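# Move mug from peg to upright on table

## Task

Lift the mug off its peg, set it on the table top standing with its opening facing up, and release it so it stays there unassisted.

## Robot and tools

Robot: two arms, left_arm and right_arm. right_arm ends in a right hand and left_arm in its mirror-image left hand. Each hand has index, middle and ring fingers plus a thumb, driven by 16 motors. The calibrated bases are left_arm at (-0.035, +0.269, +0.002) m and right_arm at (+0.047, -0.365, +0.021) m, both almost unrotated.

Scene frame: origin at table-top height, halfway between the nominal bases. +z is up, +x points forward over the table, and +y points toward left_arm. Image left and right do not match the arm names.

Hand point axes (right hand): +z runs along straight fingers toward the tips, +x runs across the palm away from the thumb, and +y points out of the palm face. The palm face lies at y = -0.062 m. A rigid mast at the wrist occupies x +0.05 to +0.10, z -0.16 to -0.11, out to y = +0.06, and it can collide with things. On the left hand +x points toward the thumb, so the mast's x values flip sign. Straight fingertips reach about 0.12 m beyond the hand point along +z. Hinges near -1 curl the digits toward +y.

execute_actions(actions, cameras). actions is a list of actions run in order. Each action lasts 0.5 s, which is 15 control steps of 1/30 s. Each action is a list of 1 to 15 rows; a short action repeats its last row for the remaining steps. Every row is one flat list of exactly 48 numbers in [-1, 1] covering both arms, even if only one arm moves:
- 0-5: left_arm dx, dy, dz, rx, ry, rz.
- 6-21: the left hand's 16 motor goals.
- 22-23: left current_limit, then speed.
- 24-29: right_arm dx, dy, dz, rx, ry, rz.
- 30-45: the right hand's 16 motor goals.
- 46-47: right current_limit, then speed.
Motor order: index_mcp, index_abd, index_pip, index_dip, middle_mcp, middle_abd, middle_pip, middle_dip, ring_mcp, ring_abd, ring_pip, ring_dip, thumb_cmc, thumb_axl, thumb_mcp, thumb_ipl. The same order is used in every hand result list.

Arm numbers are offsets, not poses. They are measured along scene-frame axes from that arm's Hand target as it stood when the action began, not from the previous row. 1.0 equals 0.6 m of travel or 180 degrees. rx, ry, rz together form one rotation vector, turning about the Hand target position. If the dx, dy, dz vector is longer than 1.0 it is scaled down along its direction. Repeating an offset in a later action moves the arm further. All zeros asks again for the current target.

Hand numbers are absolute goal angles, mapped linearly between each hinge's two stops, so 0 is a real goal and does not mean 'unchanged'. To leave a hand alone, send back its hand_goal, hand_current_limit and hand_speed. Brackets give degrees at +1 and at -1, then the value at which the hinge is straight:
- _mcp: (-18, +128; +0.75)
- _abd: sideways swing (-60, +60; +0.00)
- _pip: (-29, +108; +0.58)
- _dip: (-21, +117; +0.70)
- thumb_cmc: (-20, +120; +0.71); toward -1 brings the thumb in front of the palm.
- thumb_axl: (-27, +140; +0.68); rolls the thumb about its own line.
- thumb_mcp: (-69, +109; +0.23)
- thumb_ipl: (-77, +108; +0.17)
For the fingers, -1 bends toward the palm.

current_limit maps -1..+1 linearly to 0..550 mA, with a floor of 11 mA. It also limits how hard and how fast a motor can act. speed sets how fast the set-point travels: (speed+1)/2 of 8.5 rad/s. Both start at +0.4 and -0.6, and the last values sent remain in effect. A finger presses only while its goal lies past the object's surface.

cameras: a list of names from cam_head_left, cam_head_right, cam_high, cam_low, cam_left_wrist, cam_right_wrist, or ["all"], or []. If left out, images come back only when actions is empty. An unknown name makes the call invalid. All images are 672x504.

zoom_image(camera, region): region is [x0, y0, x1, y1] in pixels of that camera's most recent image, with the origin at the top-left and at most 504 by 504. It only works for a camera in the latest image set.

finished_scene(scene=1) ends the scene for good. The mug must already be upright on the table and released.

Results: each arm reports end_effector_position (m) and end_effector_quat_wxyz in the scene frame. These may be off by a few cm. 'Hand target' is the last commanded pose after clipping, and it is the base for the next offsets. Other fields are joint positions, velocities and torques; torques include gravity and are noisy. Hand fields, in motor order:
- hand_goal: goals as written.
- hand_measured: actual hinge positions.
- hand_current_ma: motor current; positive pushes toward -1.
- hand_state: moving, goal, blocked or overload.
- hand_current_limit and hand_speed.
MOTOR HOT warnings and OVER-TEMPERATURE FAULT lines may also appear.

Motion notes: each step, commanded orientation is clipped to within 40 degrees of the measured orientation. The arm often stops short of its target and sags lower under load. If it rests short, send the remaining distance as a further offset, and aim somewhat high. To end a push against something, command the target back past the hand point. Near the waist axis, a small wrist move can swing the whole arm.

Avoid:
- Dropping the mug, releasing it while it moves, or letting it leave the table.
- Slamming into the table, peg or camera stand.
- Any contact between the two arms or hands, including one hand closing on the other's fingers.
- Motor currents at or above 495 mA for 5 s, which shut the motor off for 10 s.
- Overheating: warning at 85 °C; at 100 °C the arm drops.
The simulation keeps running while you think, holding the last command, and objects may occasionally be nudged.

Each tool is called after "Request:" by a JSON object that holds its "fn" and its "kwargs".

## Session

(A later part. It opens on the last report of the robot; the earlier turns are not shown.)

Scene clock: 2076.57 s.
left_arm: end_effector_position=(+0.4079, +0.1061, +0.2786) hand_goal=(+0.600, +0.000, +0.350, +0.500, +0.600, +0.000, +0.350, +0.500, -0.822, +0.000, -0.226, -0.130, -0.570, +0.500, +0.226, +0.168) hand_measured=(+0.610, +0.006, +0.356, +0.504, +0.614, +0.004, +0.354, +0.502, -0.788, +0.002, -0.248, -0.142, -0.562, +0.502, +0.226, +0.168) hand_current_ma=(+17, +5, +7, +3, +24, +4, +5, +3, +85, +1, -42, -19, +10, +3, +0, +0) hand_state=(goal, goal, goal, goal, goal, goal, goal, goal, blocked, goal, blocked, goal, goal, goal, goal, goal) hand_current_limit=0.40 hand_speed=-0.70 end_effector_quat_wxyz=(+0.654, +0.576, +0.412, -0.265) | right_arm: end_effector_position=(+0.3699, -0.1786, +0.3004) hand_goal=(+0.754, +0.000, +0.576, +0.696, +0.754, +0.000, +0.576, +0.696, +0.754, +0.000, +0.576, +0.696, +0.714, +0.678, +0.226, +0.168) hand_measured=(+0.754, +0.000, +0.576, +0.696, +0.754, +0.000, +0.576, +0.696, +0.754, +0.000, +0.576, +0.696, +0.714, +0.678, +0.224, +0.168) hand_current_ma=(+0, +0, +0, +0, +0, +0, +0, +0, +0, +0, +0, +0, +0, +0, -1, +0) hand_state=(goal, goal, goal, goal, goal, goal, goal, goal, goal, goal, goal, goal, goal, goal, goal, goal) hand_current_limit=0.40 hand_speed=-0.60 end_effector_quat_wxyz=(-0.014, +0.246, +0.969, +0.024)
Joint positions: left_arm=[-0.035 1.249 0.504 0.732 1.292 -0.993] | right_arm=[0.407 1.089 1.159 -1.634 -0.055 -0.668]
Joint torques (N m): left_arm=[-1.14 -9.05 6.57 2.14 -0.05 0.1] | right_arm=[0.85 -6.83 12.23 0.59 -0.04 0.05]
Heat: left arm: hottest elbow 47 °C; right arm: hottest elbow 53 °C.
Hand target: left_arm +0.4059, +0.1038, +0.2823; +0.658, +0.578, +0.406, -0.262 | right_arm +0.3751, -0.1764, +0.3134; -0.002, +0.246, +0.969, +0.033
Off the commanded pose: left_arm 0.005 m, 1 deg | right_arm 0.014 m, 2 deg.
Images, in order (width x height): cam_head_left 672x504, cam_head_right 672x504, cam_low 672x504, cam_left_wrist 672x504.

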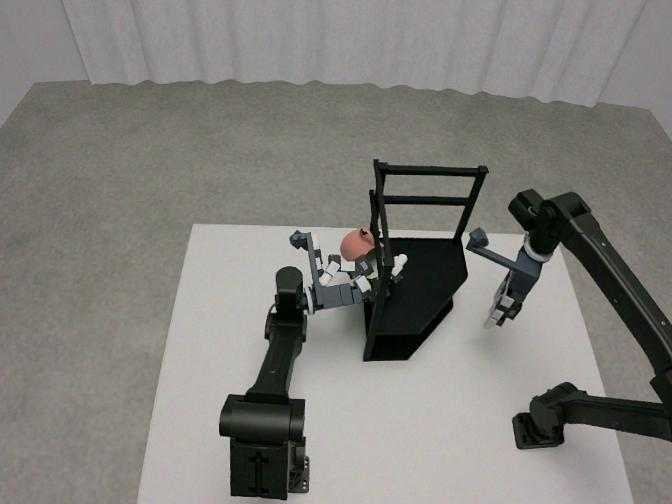

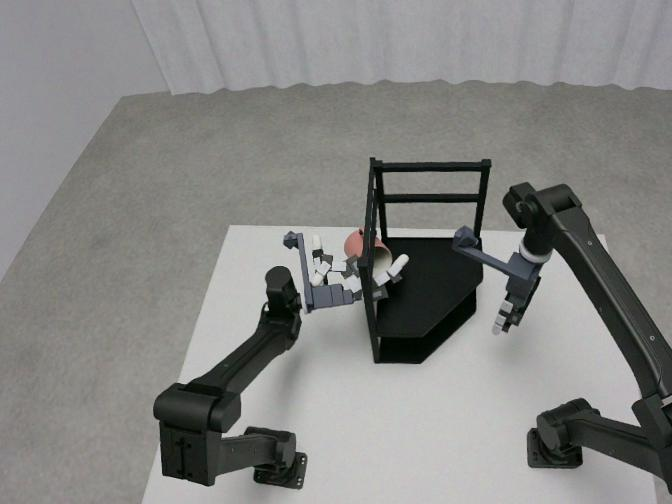

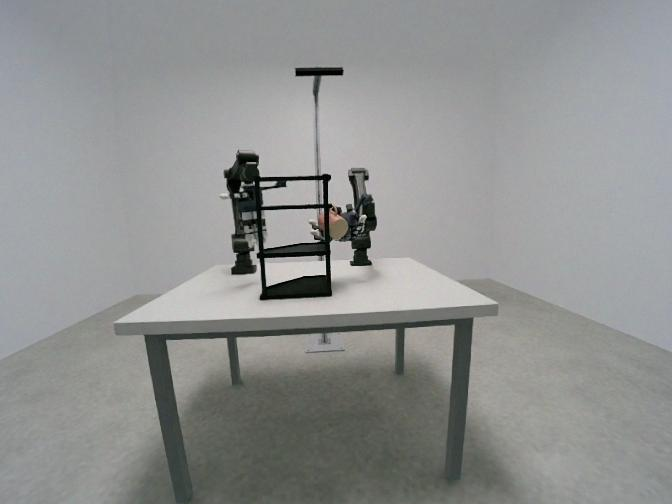

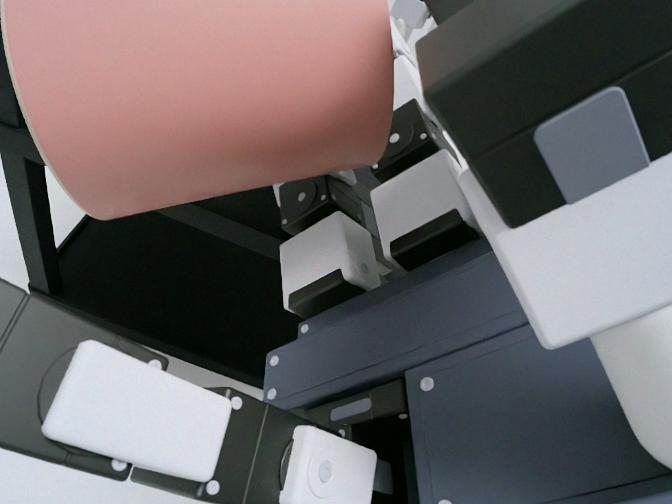

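Request:
{"fn": "execute_actions", "kwargs": {"actions": [[[-0.017,0.002,-0.03,0,0,0.0, 0.6,0,0.35,0.5, 0.6,0,0.35,0.5, -0.785,0,-0.25,-0.14, -0.571,0.5,0.226,0.168, 0.4,-0.7, 0,0,0,0,0,0, 0.754,0,0.576,0.696, 0.754,0,0.576,0.696, 0.754,0,0.576,0.696, 0.714,0.678,0.226,0.168, 0.4,-0.6]]], "cameras": ["cam_low","cam_head_left","cam_head_right","cam_left_wrist"]}}

Request:
{"fn": "zoom_image", "kwargs": {"camera": "cam_head_left", "region": [310, 210, 410, 320]}}

Request:
{"fn": "zoom_image", "kwargs": {"camera": "cam_head_right", "region": [310, 210, 410, 320]}}

Request:
{"fn": "zoom_image", "kwargs": {"camera": "cam_low", "region": [310, 180, 400, 280]}}

Scene clock: 2094.90 s.
left_arm: end_effector_position=(+0.3963, +0.1067, +0.2687) hand_goal=(+0.600, +0.000, +0.350, +0.500, +0.600, +0.000, +0.350, +0.500, -0.784, +0.000, -0.250, -0.140, -0.570, +0.500, +0.226, +0.168) hand_measured=(+0.602, +0.006, +0.356, +0.504, +0.612, +0.004, +0.354, +0.502, -0.782, +0.002, -0.252, -0.144, -0.562, +0.502, +0.226, +0.168) hand_current_ma=(+2, +5, +6, +3, +22, +4, +5, +3, +1, +1, -3, -4, +12, +3, +0, +0) hand_state=(goal, goal, goal, goal, goal, goal, goal, goal, goal, goal, goal, goal, goal, goal, goal, goal) hand_current_limit=0.40 hand_speed=-0.70 end_effector_quat_wxyz=(+0.659, +0.578, +0.406, -0.259) | right_arm: end_effector_position=(+0.3699, -0.1786, +0.3004) hand_goal=(+0.754, +0.000, +0.576, +0.696, +0.754, +0.000, +0.576, +0.696, +0.754, +0.000, +0.576, +0.696, +0.714, +0.678, +0.226, +0.168) hand_measured=(+0.754, +0.000, +0.576, +0.696, +0.754, +0.000, +0.576, +0.696, +0.754, +0.000, +0.576, +0.696, +0.714, +0.678, +0.224, +0.168) hand_current_ma=(+0, +0, +0, +0, +0, +0, +0, +0, +0, +0, +0, +0, +0, +0, -1, +0) hand_state=(goal, goal, goal, goal, goal, goal, goal, goal, goal, goal, goal, goal, goal, goal, goal, goal) hand_current_limit=0.40 hand_speed=-0.60 end_effector_quat_wxyz=(-0.014, +0.246, +0.969, +0.024)
Joint positions: left_arm=[-0.035 1.255 0.459 0.802 1.291 -0.993] | right_arm=[0.407 1.089 1.159 -1.634 -0.055 -0.668]
Joint torques (N m): left_arm=[-0.97 -8.06 5.86 2.04 0.11 0.11] | right_arm=[1.38 -6.95 12.34 0.64 -0.02 0.08]
Motor temperatures (°C): left_arm=[29 34 46 28 27 26] | right_arm=[30 30 53 28 28 27]
Heat: left arm: hottest elbow 46 °C; right arm: hottest elbow 53 °C.
Hand target: left_arm +0.3957, +0.1050, +0.2644; +0.658, +0.578, +0.406, -0.262 | right_arm +0.3751, -0.1764, +0.3134; -0.002, +0.246, +0.969, +0.033
Off the commanded pose: left_arm 0.005 m, 0 deg | right_arm 0.014 m, 2 deg.
Images, in order (width x height): cam_head_left 672x504, cam_head_right 672x504, cam_low 672x504, cam_left_wrist 672x504.

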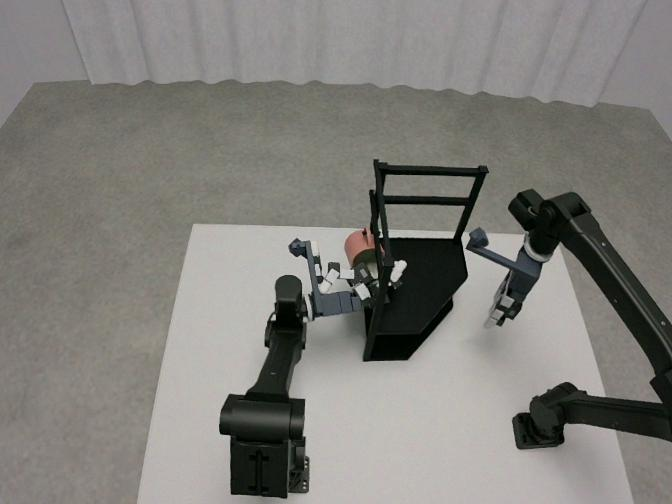

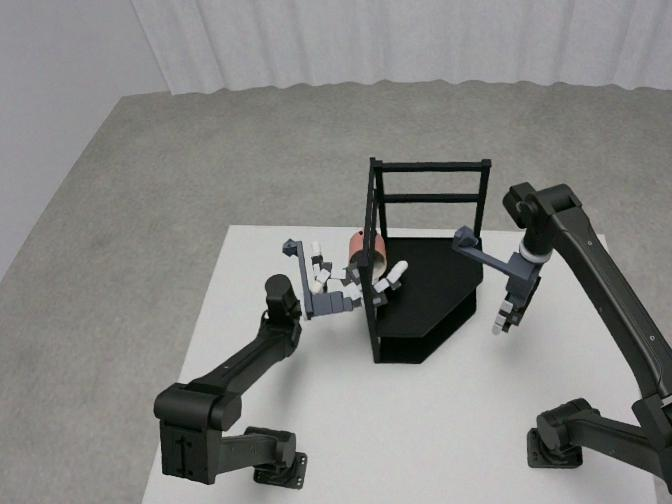

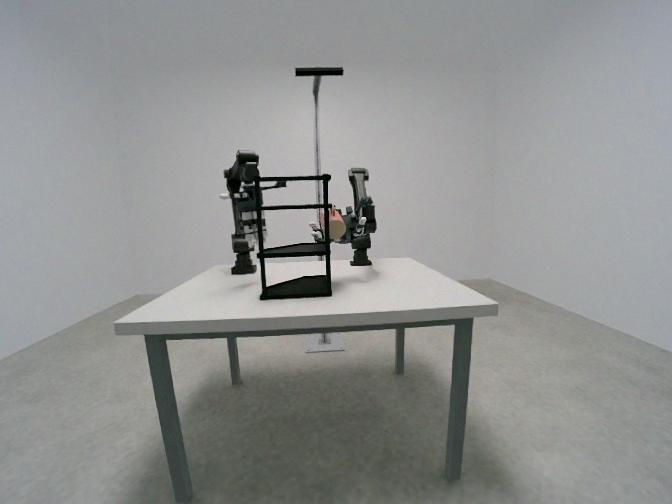

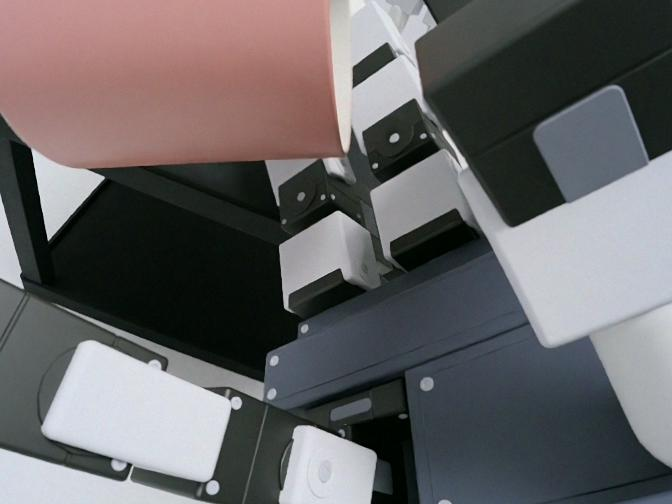

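Scaled by 4.582 from the camera's 672x504 image, which has a finer 960x720 frame.

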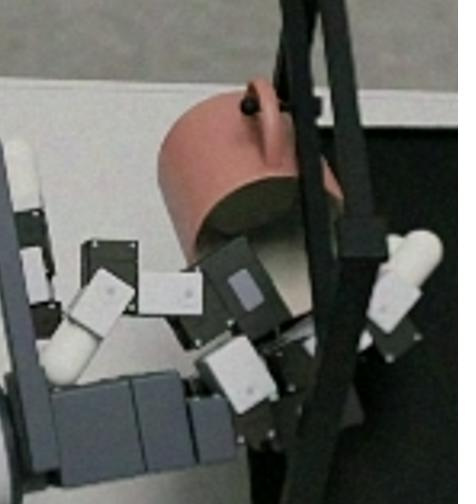

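Scaled by 4.582 from the camera's 672x504 image, which has a finer 960x720 frame.

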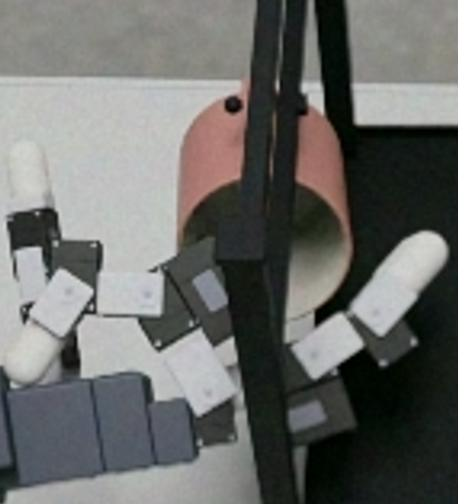

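Scaled by 5.040 from the camera's 672x504 image, which has a finer 960x720 frame.

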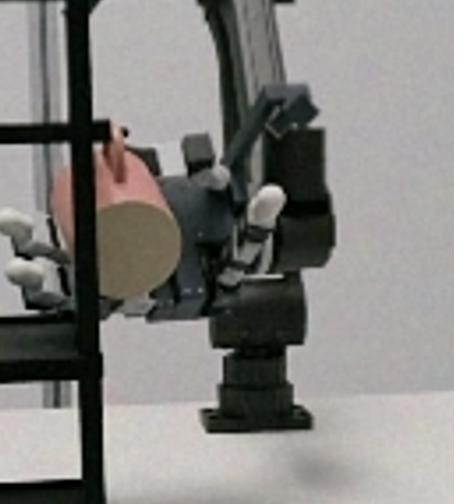

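Request:
{"fn": "execute_actions", "kwargs": {"actions": [[[0,0,0,0,0,0.0, 0.575,0,0.12,0.2, 0.575,0,0.12,0.2, -0.785,0,-0.25,-0.14, -0.571,0.437,0.0,-0.049, 0.2,-0.75, 0,0,0,0,0,0, 0.754,0,0.576,0.696, 0.754,0,0.576,0.696, 0.754,0,0.576,0.696, 0.714,0.678,0.226,0.168, 0.4,-0.6]]], "cameras": ["cam_low","cam_head_left","cam_head_right","cam_left_wrist"]}}

Request:
{"fn": "zoom_image", "kwargs": {"camera": "cam_head_left", "region": [310, 210, 410, 320]}}

Request:
{"fn": "zoom_image", "kwargs": {"camera": "cam_head_right", "region": [310, 210, 410, 320]}}

Request:
{"fn": "zoom_image", "kwargs": {"camera": "cam_low", "region": [310, 180, 400, 280]}}

Scene clock: 2124.97 s.
left_arm: end_effector_position=(+0.3964, +0.1066, +0.2683) hand_goal=(+0.576, +0.000, +0.120, +0.200, +0.576, +0.000, +0.120, +0.200, -0.784, +0.000, -0.250, -0.140, -0.570, +0.438, +0.000, -0.048) hand_measured=(+0.588, +0.006, +0.126, +0.204, +0.590, +0.004, +0.124, +0.202, -0.782, +0.002, -0.252, -0.144, -0.562, +0.442, +0.002, -0.046) hand_current_ma=(+21, +5, +8, +4, +25, +4, +5, +3, +1, +1, -3, -4, +12, +5, +2, +2) hand_state=(goal, goal, goal, goal, goal, goal, goal, goal, goal, goal, goal, goal, goal, goal, goal, goal) hand_current_limit=0.20 hand_speed=-0.75 end_effector_quat_wxyz=(+0.659, +0.578, +0.406, -0.259) | right_arm: end_effector_position=(+0.3699, -0.1786, +0.3004) hand_goal=(+0.754, +0.000, +0.576, +0.696, +0.754, +0.000, +0.576, +0.696, +0.754, +0.000, +0.576, +0.696, +0.714, +0.678, +0.226, +0.168) hand_measured=(+0.754, +0.000, +0.576, +0.696, +0.754, +0.000, +0.576, +0.696, +0.754, +0.000, +0.576, +0.696, +0.714, +0.678, +0.224, +0.168) hand_current_ma=(+0, +0, +0, +0, +0, +0, +0, +0, +0, +0, +0, +0, +0, +0, -1, +0) hand_state=(goal, goal, goal, goal, goal, goal, goal, goal, goal, goal, goal, goal, goal, goal, goal, goal) hand_current_limit=0.40 hand_speed=-0.60 end_effector_quat_wxyz=(-0.014, +0.246, +0.969, +0.024)
Joint positions: left_arm=[-0.035 1.257 0.459 0.804 1.291 -0.993] | right_arm=[0.407 1.089 1.159 -1.634 -0.055 -0.668]
Joint torques (N m): left_arm=[-0.73 -7.3 5.87 2.06 0.08 0.11] | right_arm=[0.44 -6.59 12.15 0.75 -0.02 0.06]
Heat: left arm: hottest elbow 44 °C; right arm: hottest elbow 53 °C.
Hand target: left_arm +0.3957, +0.1050, +0.2643; +0.658, +0.578, +0.406, -0.262 | right_arm +0.3751, -0.1764, +0.3134; -0.002, +0.246, +0.969, +0.033
Off the commanded pose: left_arm 0.004 m, 0 deg | right_arm 0.014 m, 2 deg.
Images, in order (width x height): cam_head_left 672x504, cam_head_right 672x504, cam_low 672x504, cam_left_wrist 672x504.

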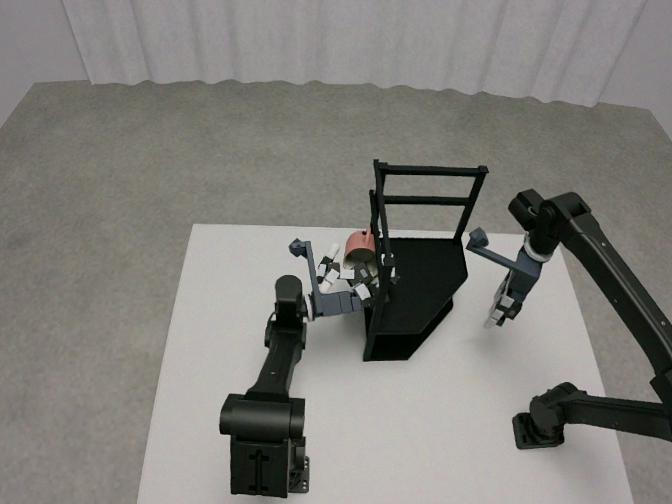

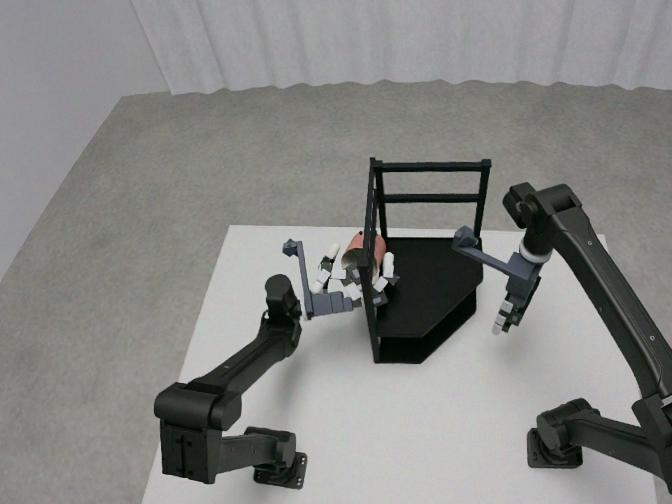

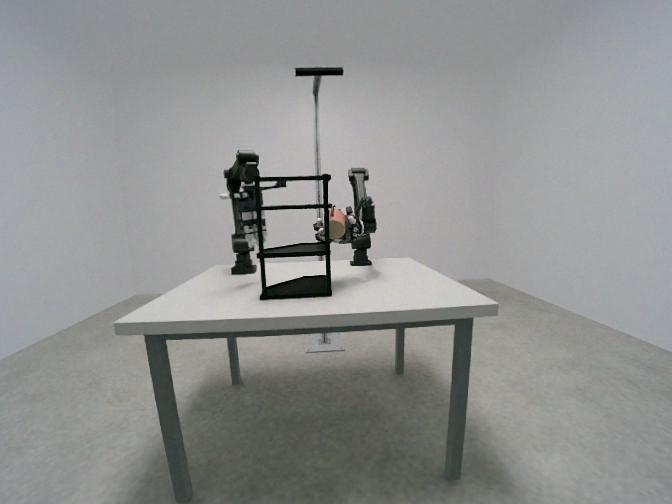

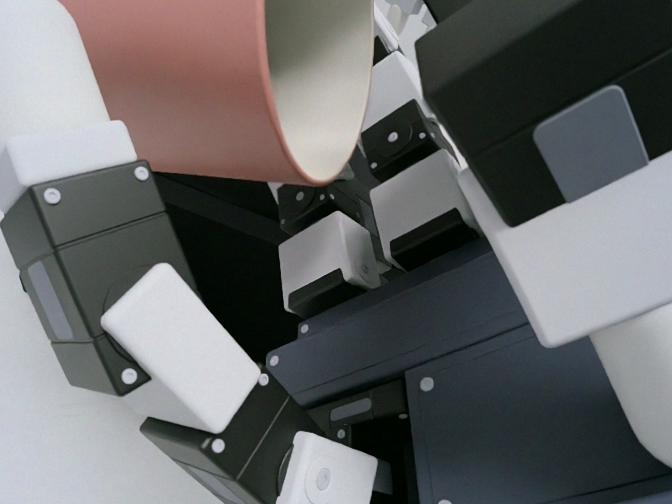

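Scaled by 4.582 from the camera's 672x504 image, which has a finer 960x720 frame.

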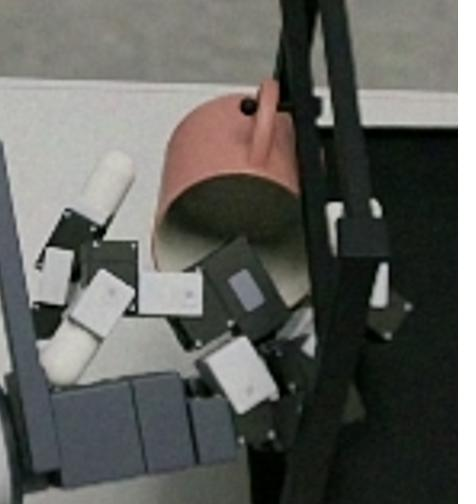

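Scaled by 4.582 from the camera's 672x504 image, which has a finer 960x720 frame.

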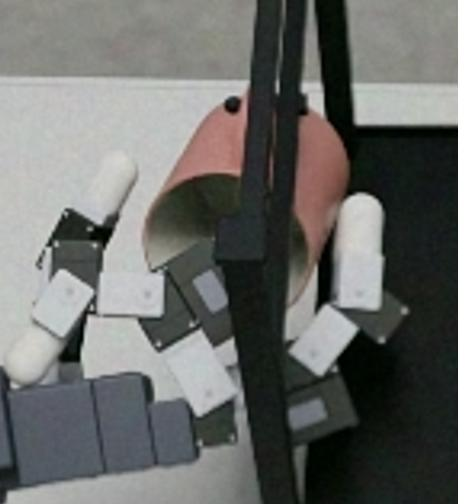

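Scaled by 5.040 from the camera's 672x504 image, which has a finer 960x720 frame.

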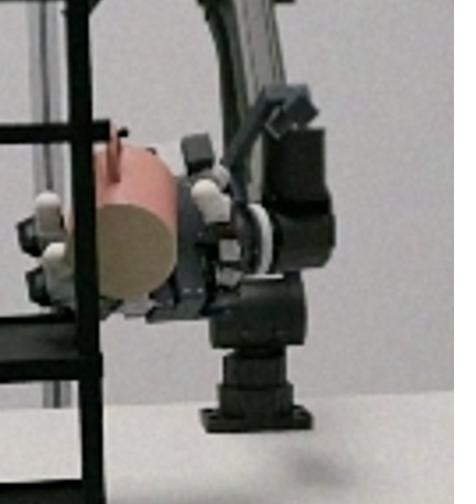

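Request:
{"fn": "execute_actions", "kwargs": {"actions": [[[0,0,0,0,0,0.0, 0.56,0,0.07,0.17, 0.56,0,0.07,0.17, -0.785,0,-0.25,-0.14, -0.571,0.437,-0.12,-0.13, 0.3,-0.75, 0,0,0,0,0,0, 0.754,0,0.576,0.696, 0.754,0,0.576,0.696, 0.754,0,0.576,0.696, 0.714,0.678,0.226,0.168, 0.4,-0.6]]], "cameras": ["cam_low","cam_head_left","cam_head_right","cam_left_wrist"]}}

Request:
{"fn": "zoom_image", "kwargs": {"camera": "cam_head_left", "region": [310, 210, 410, 320]}}

Request:
{"fn": "zoom_image", "kwargs": {"camera": "cam_head_right", "region": [310, 210, 410, 320]}}

Request:
{"fn": "zoom_image", "kwargs": {"camera": "cam_low", "region": [310, 180, 400, 280]}}

Scene clock: 2143.50 s.
left_arm: end_effector_position=(+0.3967, +0.1068, +0.2683) hand_goal=(+0.560, +0.000, +0.070, +0.170, +0.560, +0.000, +0.070, +0.170, -0.784, +0.000, -0.250, -0.140, -0.570, +0.438, -0.120, -0.130) hand_measured=(+0.592, +0.004, +0.100, +0.186, +0.574, +0.004, +0.074, +0.172, -0.782, +0.002, -0.252, -0.144, -0.562, +0.432, -0.066, -0.110) hand_current_ma=(+76, +4, +62, +26, +24, +4, +4, +3, +1, +1, -3, -4, +12, -8, +201, +59) hand_state=(blocked, goal, blocked, goal, goal, goal, goal, goal, goal, goal, goal, goal, goal, goal, blocked, blocked) hand_current_limit=0.30 hand_speed=-0.75 end_effector_quat_wxyz=(+0.659, +0.578, +0.407, -0.259) | right_arm: end_effector_position=(+0.3699, -0.1786, +0.3004) hand_goal=(+0.754, +0.000, +0.576, +0.696, +0.754, +0.000, +0.576, +0.696, +0.754, +0.000, +0.576, +0.696, +0.714, +0.678, +0.226, +0.168) hand_measured=(+0.754, +0.000, +0.576, +0.696, +0.754, +0.000, +0.576, +0.696, +0.754, +0.000, +0.576, +0.696, +0.714, +0.678, +0.224, +0.168) hand_current_ma=(+0, +0, +0, +0, +0, +0, +0, +0, +0, +0, +0, +0, +0, +0, -1, +0) hand_state=(goal, goal, goal, goal, goal, goal, goal, goal, goal, goal, goal, goal, goal, goal, goal, goal) hand_current_limit=0.40 hand_speed=-0.60 end_effector_quat_wxyz=(-0.014, +0.246, +0.969, +0.024)
Joint positions: left_arm=[-0.035 1.257 0.459 0.805 1.29 -0.994] | right_arm=[0.407 1.089 1.159 -1.634 -0.055 -0.668]
Joint torques (N m): left_arm=[-0.79 -7.53 5.98 2.11 0.17 0.11] | right_arm=[0.79 -6.95 12.46 0.8 -0.04 0.06]
Heat: left arm: hottest elbow 43 °C; right arm: hottest elbow 53 °C.
Hand target: left_arm +0.3957, +0.1050, +0.2642; +0.658, +0.578, +0.406, -0.262 | right_arm +0.3751, -0.1764, +0.3134; -0.002, +0.246, +0.969, +0.033
Off the commanded pose: left_arm 0.004 m, 0 deg | right_arm 0.014 m, 2 deg.
Images, in order (width x height): cam_head_left 672x504, cam_head_right 672x504, cam_low 672x504, cam_left_wrist 672x504.

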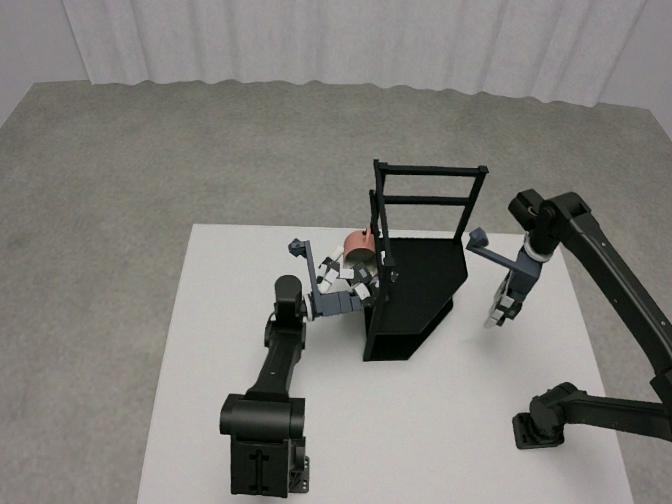

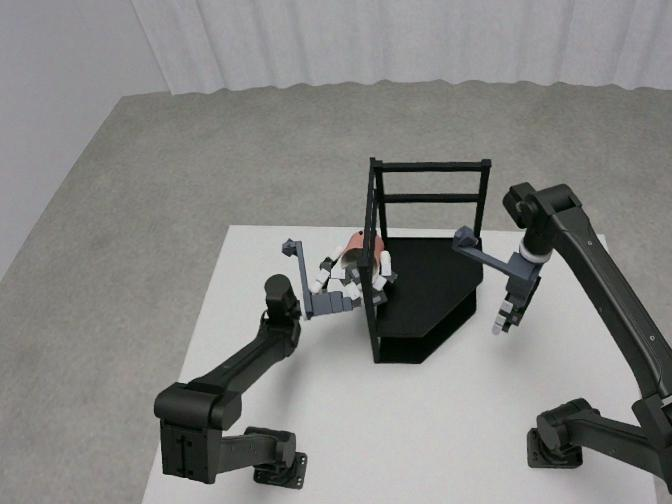

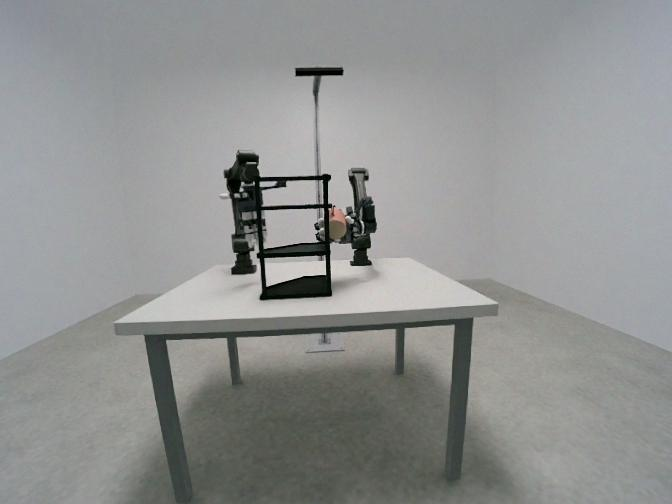

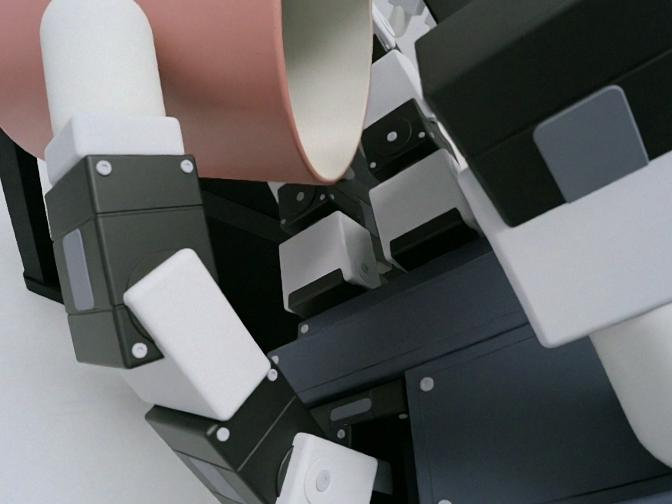

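Scaled by 4.582 from the camera's 672x504 image, which has a finer 960x720 frame.

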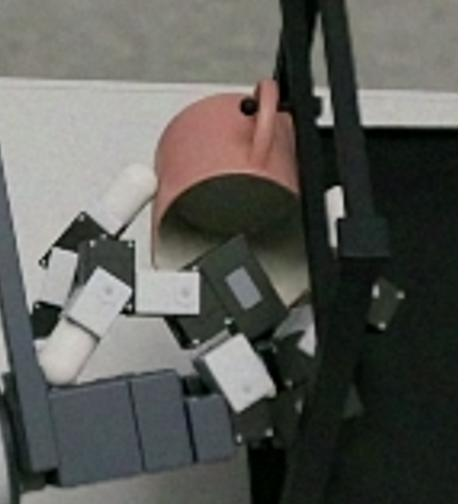

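Scaled by 4.582 from the camera's 672x504 image, which has a finer 960x720 frame.

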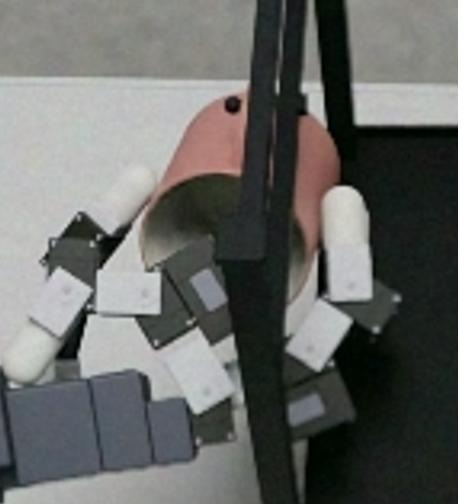

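Scaled by 5.040 from the camera's 672x504 image, which has a finer 960x720 frame.

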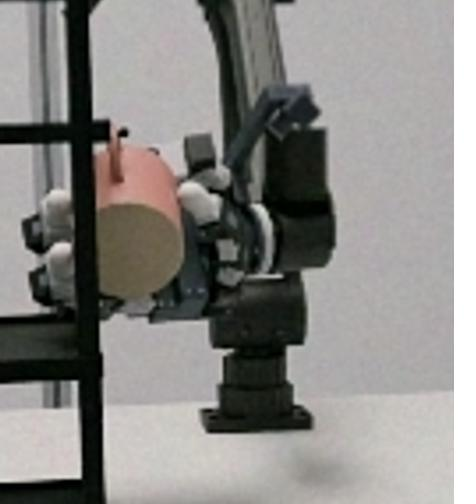

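Request:
{"fn": "execute_actions", "kwargs": {"actions": [[[0,0,0,0,0,0.0, 0.54,0,0.03,0.15, 0.48,0,0.0,0.12, -0.785,0,-0.25,-0.14, -0.571,0.437,-0.14,-0.14, 0.3,-0.75, 0,0,0,0,0,0, 0.754,0,0.576,0.696, 0.754,0,0.576,0.696, 0.754,0,0.576,0.696, 0.714,0.678,0.226,0.168, 0.4,-0.6]],[[0,0,0,0,0,0.0, 0.46,0,-0.05,0.1, 0.42,0,-0.08,0.1, -0.785,0,-0.25,-0.14, -0.571,0.437,-0.25,-0.22, 0.5,-0.75, 0,0,0,0,0,0, 0.754,0,0.576,0.696, 0.754,0,0.576,0.696, 0.754,0,0.576,0.696, 0.714,0.678,0.226,0.168, 0.4,-0.6]]], "cameras": ["cam_low","cam_head_left","cam_head_right","cam_left_wrist"]}}

Request:
{"fn": "zoom_image", "kwargs": {"camera": "cam_head_left", "region": [310, 210, 410, 320]}}

Request:
{"fn": "zoom_image", "kwargs": {"camera": "cam_head_right", "region": [310, 210, 410, 320]}}

Request:
{"fn": "zoom_image", "kwargs": {"camera": "cam_low", "region": [310, 180, 400, 280]}}

Scene clock: 2183.30 s.
left_arm: end_effector_position=(+0.3969, +0.1069, +0.2679) hand_goal=(+0.460, +0.000, -0.050, +0.100, +0.420, +0.000, -0.080, +0.100, -0.784, +0.000, -0.250, -0.140, -0.570, +0.438, -0.250, -0.220) hand_measured=(+0.592, +0.006, +0.088, +0.158, +0.570, +0.004, +0.048, +0.154, -0.782, +0.002, -0.252, -0.144, -0.556, +0.412, -0.068, -0.120) hand_current_ma=(+413, +5, +412, +157, +413, +4, +413, +141, +1, +1, -3, -4, +25, -67, +413, +412) hand_state=(blocked, goal, blocked, blocked, blocked, goal, blocked, blocked, goal, goal, goal, goal, goal, blocked, blocked, blocked) hand_current_limit=0.50 hand_speed=-0.75 end_effector_quat_wxyz=(+0.658, +0.577, +0.408, -0.260) | right_arm: end_effector_position=(+0.3699, -0.1786, +0.3004) hand_goal=(+0.754, +0.000, +0.576, +0.696, +0.754, +0.000, +0.576, +0.696, +0.754, +0.000, +0.576, +0.696, +0.714, +0.678, +0.226, +0.168) hand_measured=(+0.754, +0.000, +0.576, +0.696, +0.754, +0.000, +0.576, +0.696, +0.754, +0.000, +0.576, +0.696, +0.714, +0.678, +0.224, +0.168) hand_current_ma=(+0, +0, +0, +0, +0, +0, +0, +0, +0, +0, +0, +0, +0, +0, -1, +0) hand_state=(goal, goal, goal, goal, goal, goal, goal, goal, goal, goal, goal, goal, goal, goal, goal, goal) hand_current_limit=0.40 hand_speed=-0.60 end_effector_quat_wxyz=(-0.014, +0.246, +0.969, +0.024)
Joint positions: left_arm=[-0.035 1.257 0.459 0.805 1.289 -0.998] | right_arm=[0.407 1.089 1.159 -1.634 -0.055 -0.668]
Joint torques (N m): left_arm=[-1.08 -7.65 5.97 2.15 0.12 0.11] | right_arm=[0.73 -7.12 12.27 0.9 -0.09 0.08]
Heat: left arm: hottest elbow 42 °C; right arm: hottest elbow 53 °C.
Hand target: left_arm +0.3957, +0.1050, +0.2643; +0.658, +0.578, +0.406, -0.262 | right_arm +0.3751, -0.1764, +0.3134; -0.002, +0.246, +0.969, +0.033
Off the commanded pose: left_arm 0.004 m, 0 deg | right_arm 0.014 m, 2 deg.
Images, in order (width x height): cam_head_left 672x504, cam_head_right 672x504, cam_low 672x504, cam_left_wrist 672x504.

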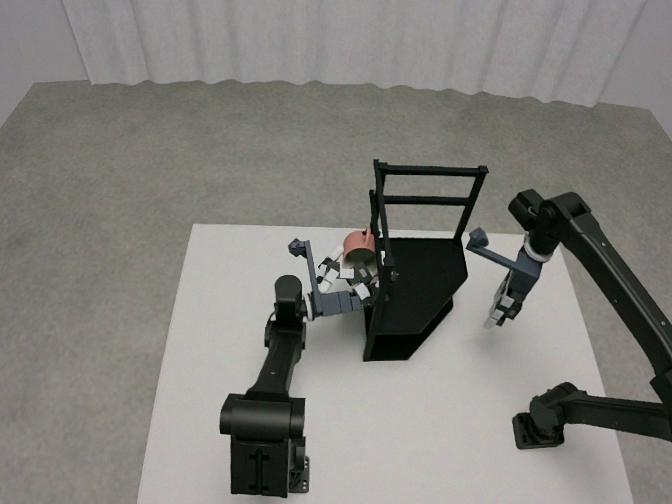

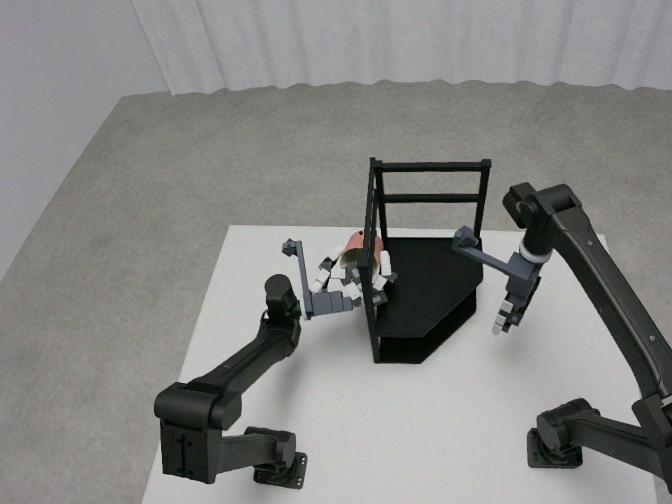

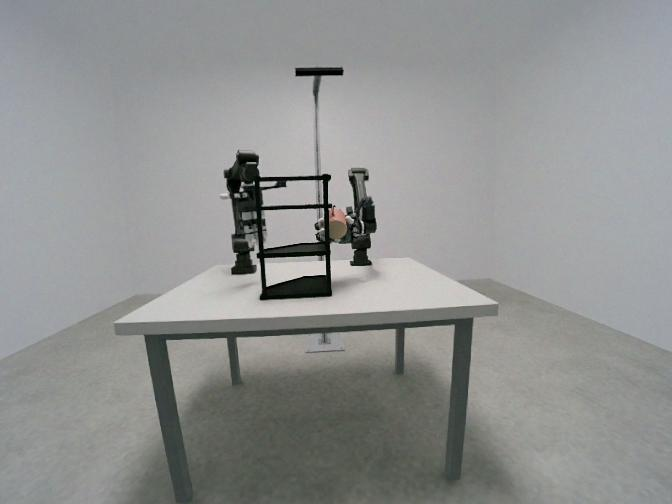

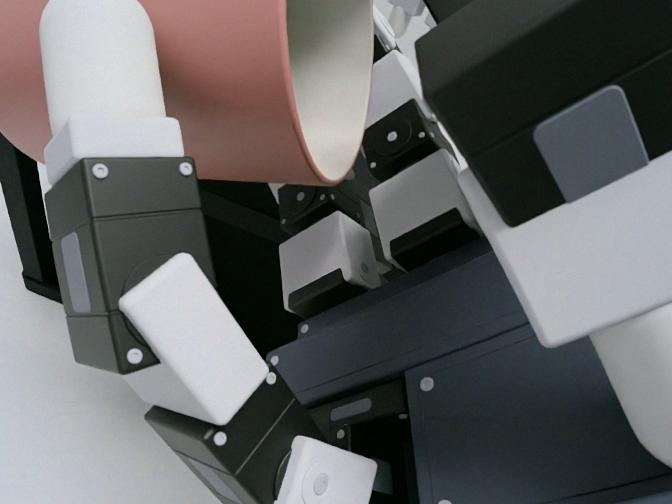

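Scaled by 4.582 from the camera's 672x504 image, which has a finer 960x720 frame.

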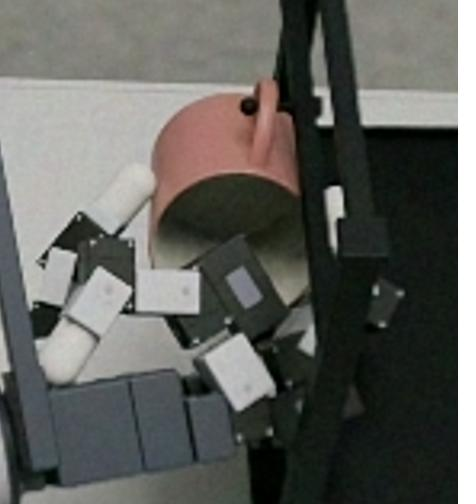

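Scaled by 4.582 from the camera's 672x504 image, which has a finer 960x720 frame.

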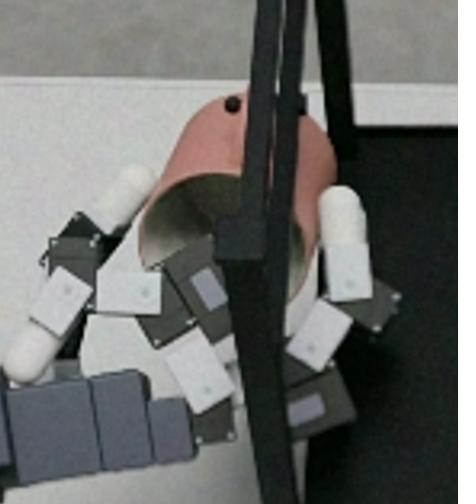

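Scaled by 5.040 from the camera's 672x504 image, which has a finer 960x720 frame.

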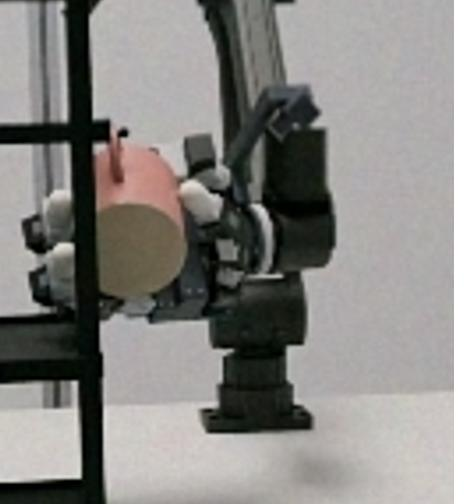

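Request:
{"fn": "execute_actions", "kwargs": {"actions": [[[0,0.008,0.03,0,0,0.0, 0.46,0,-0.05,0.1, 0.42,0,-0.08,0.1, -0.785,0,-0.25,-0.14, -0.571,0.437,-0.25,-0.22, 0.5,-0.75, 0,0,0,0,0,0, 0.754,0,0.576,0.696, 0.754,0,0.576,0.696, 0.754,0,0.576,0.696, 0.714,0.678,0.226,0.168, 0.4,-0.6]]], "cameras": []}}

Scene clock: 2218.30 s.
left_arm: end_effector_position=(+0.3942, +0.1082, +0.2695) hand_goal=(+0.460, +0.000, -0.050, +0.100, +0.420, +0.000, -0.080, +0.100, -0.784, +0.000, -0.250, -0.140, -0.570, +0.438, -0.250, -0.220) hand_measured=(+0.592, +0.006, +0.086, +0.156, +0.570, +0.004, +0.048, +0.154, -0.782, +0.002, -0.252, -0.144, -0.552, +0.412, -0.068, -0.120) hand_current_ma=(+412, +5, +412, +149, +412, +4, +412, +141, +1, +1, -3, -4, +35, -70, +412, +412) hand_state=(blocked, goal, blocked, blocked, blocked, goal, blocked, blocked, goal, goal, goal, goal, goal, blocked, blocked, blocked) hand_current_limit=0.50 hand_speed=-0.75 end_effector_quat_wxyz=(+0.653, +0.572, +0.416, -0.271) | right_arm: end_effector_position=(+0.3699, -0.1786, +0.3004) hand_goal=(+0.754, +0.000, +0.576, +0.696, +0.754, +0.000, +0.576, +0.696, +0.754, +0.000, +0.576, +0.696, +0.714, +0.678, +0.226, +0.168) hand_measured=(+0.754, +0.000, +0.576, +0.696, +0.754, +0.000, +0.576, +0.696, +0.754, +0.000, +0.576, +0.696, +0.714, +0.678, +0.224, +0.168) hand_current_ma=(+0, +0, +0, +0, +0, +0, +0, +0, +0, +0, +0, +0, +0, +0, -1, +0) hand_state=(goal, goal, goal, goal, goal, goal, goal, goal, goal, goal, goal, goal, goal, goal, goal, goal) hand_current_limit=0.40 hand_speed=-0.60 end_effector_quat_wxyz=(-0.014, +0.246, +0.969, +0.024)
Joint positions: left_arm=[-0.03 1.23 0.459 0.765 1.298 -1.016] | right_arm=[0.407 1.089 1.159 -1.634 -0.055 -0.668]
Joint torques (N m): left_arm=[0.32 -10.4 7.94 1.1 0.46 0.26] | right_arm=[0.62 -7.18 12.29 0.94 -0.03 0.06]
Heat: left arm: hottest elbow 42 °C; right arm: hottest elbow 53 °C.
Hand target: left_arm +0.3956, +0.1098, +0.2824; +0.658, +0.578, +0.406, -0.262 | right_arm +0.3751, -0.1764, +0.3134; -0.002, +0.246, +0.969, +0.033
Off the commanded pose: left_arm 0.013 m, 2 deg | right_arm 0.014 m, 2 deg.
No camera images: "cameras" was empty.

Request:
{"fn": "execute_actions", "kwargs": {"actions": [[[0,0.012,0.012,0,0,0.0, 0.46,0,-0.05,0.1, 0.42,0,-0.08,0.1, -0.785,0,-0.25,-0.14, -0.571,0.437,-0.25,-0.22, 0.5,-0.75, 0,0,0,0,0,0, 0.754,0,0.576,0.696, 0.754,0,0.576,0.696, 0.754,0,0.576,0.696, 0.714,0.678,0.226,0.168, 0.4,-0.6]]], "cameras": ["cam_low","cam_head_left","cam_head_right","cam_left_wrist"]}}

Request:
{"fn": "zoom_image", "kwargs": {"camera": "cam_head_left", "region": [310, 210, 410, 320]}}

Request:
{"fn": "zoom_image", "kwargs": {"camera": "cam_head_right", "region": [310, 210, 410, 320]}}

Request:
{"fn": "zoom_image", "kwargs": {"camera": "cam_low", "region": [310, 180, 400, 280]}}

Scene clock: 2234.30 s.
left_arm: end_effector_position=(+0.3910, +0.1119, +0.2704) hand_goal=(+0.460, +0.000, -0.050, +0.100, +0.420, +0.000, -0.080, +0.100, -0.784, +0.000, -0.250, -0.140, -0.570, +0.438, -0.250, -0.220) hand_measured=(+0.592, +0.008, +0.086, +0.152, +0.570, +0.006, +0.048, +0.154, -0.782, +0.002, -0.252, -0.144, -0.552, +0.410, -0.068, -0.120) hand_current_ma=(+412, +9, +413, +139, +412, +6, +412, +141, +1, +1, -3, -4, +35, -76, +413, +412) hand_state=(blocked, goal, blocked, blocked, blocked, goal, blocked, blocked, goal, goal, goal, goal, goal, blocked, blocked, blocked) hand_current_limit=0.50 hand_speed=-0.75 end_effector_quat_wxyz=(+0.648, +0.572, +0.419, -0.279) | right_arm: end_effector_position=(+0.3699, -0.1786, +0.3004) hand_goal=(+0.754, +0.000, +0.576, +0.696, +0.754, +0.000, +0.576, +0.696, +0.754, +0.000, +0.576, +0.696, +0.714, +0.678, +0.226, +0.168) hand_measured=(+0.754, +0.000, +0.576, +0.696, +0.754, +0.000, +0.576, +0.696, +0.754, +0.000, +0.576, +0.696, +0.714, +0.678, +0.224, +0.168) hand_current_ma=(+0, +0, +0, +0, +0, +0, +0, +0, +0, +0, +0, +0, +0, +0, -1, +0) hand_state=(goal, goal, goal, goal, goal, goal, goal, goal, goal, goal, goal, goal, goal, goal, goal, goal) hand_current_limit=0.40 hand_speed=-0.60 end_effector_quat_wxyz=(-0.014, +0.246, +0.969, +0.024)
Joint positions: left_arm=[-0.014 1.212 0.459 0.733 1.324 -1.02] | right_arm=[0.407 1.089 1.159 -1.634 -0.055 -0.668]
Joint torques (N m): left_arm=[0.62 -9.93 8.83 1.18 0.31 0.3] | right_arm=[0.62 -7.53 12.34 0.73 -0.05 0.05]
Heat: left arm: hottest elbow 42 °C; right arm: hottest elbow 53 °C.
Hand target: left_arm +0.3957, +0.1169, +0.2894; +0.658, +0.578, +0.406, -0.262 | right_arm +0.3751, -0.1764, +0.3134; -0.002, +0.246, +0.969, +0.033
Off the commanded pose: left_arm 0.020 m, 3 deg | right_arm 0.014 m, 2 deg.
Images, in order (width x height): cam_head_left 672x504, cam_head_right 672x504, cam_low 672x504, cam_left_wrist 672x504.

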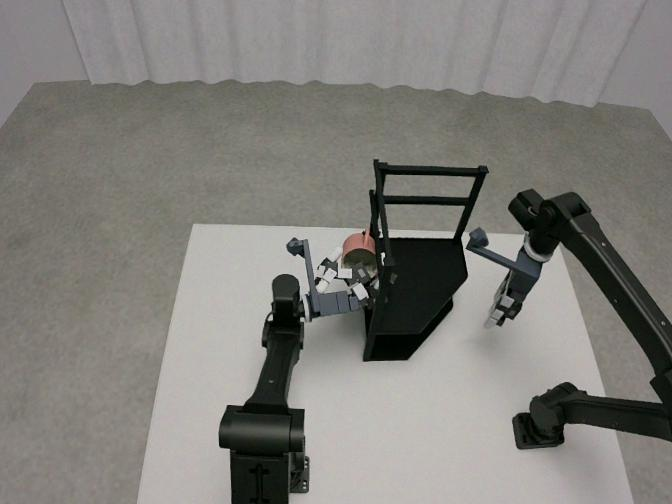

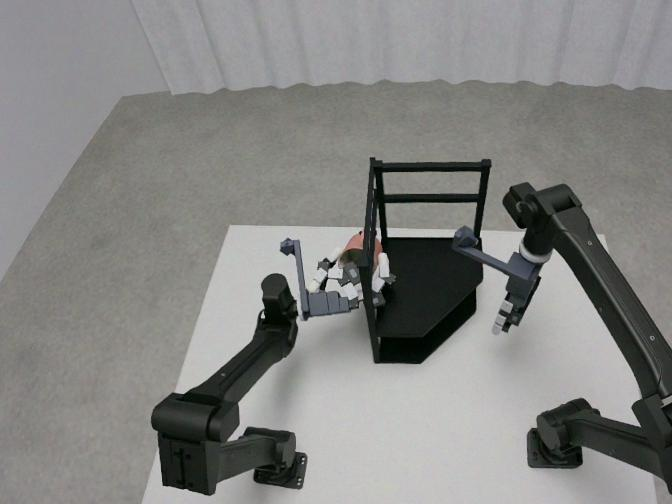

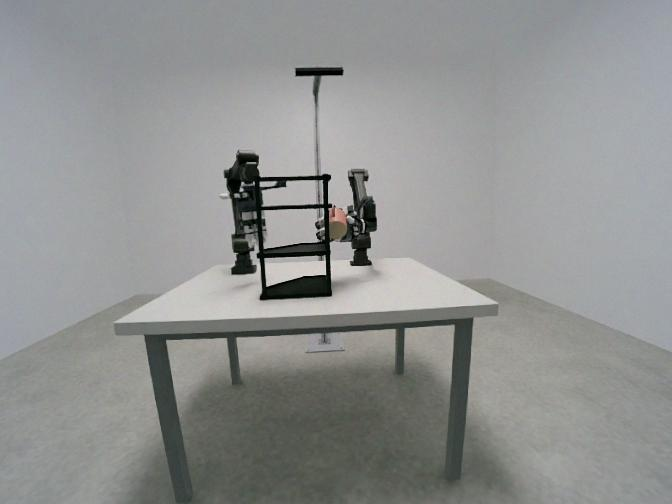

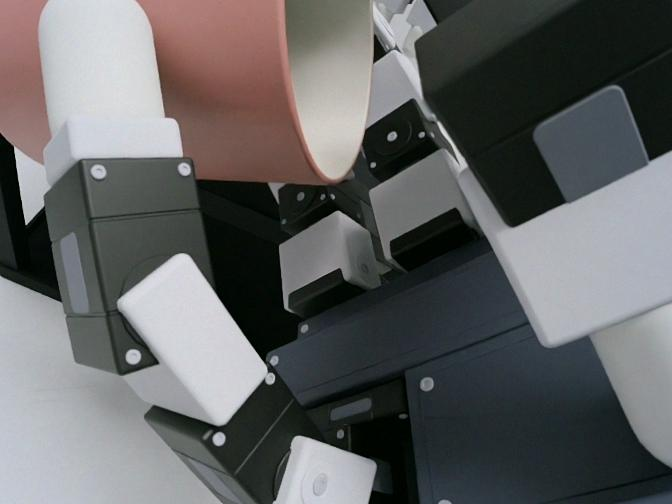

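Scaled by 4.582 from the camera's 672x504 image, which has a finer 960x720 frame.

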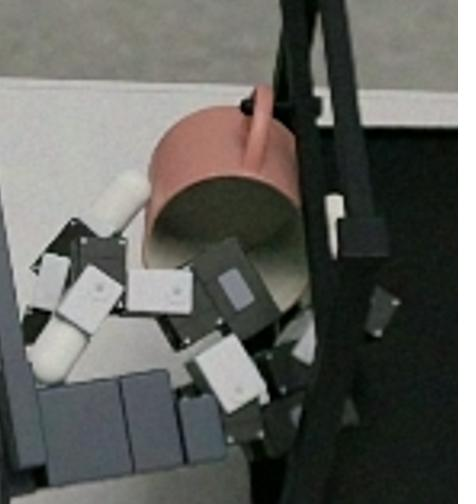

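Scaled by 4.582 from the camera's 672x504 image, which has a finer 960x720 frame.

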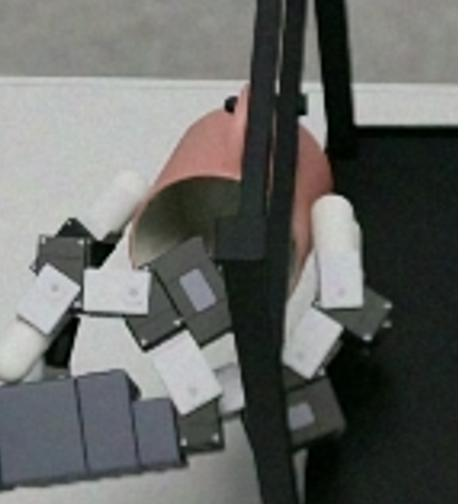

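Scaled by 5.040 from the camera's 672x504 image, which has a finer 960x720 frame.

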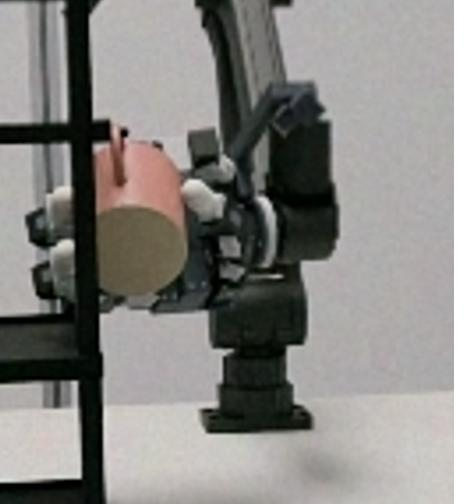

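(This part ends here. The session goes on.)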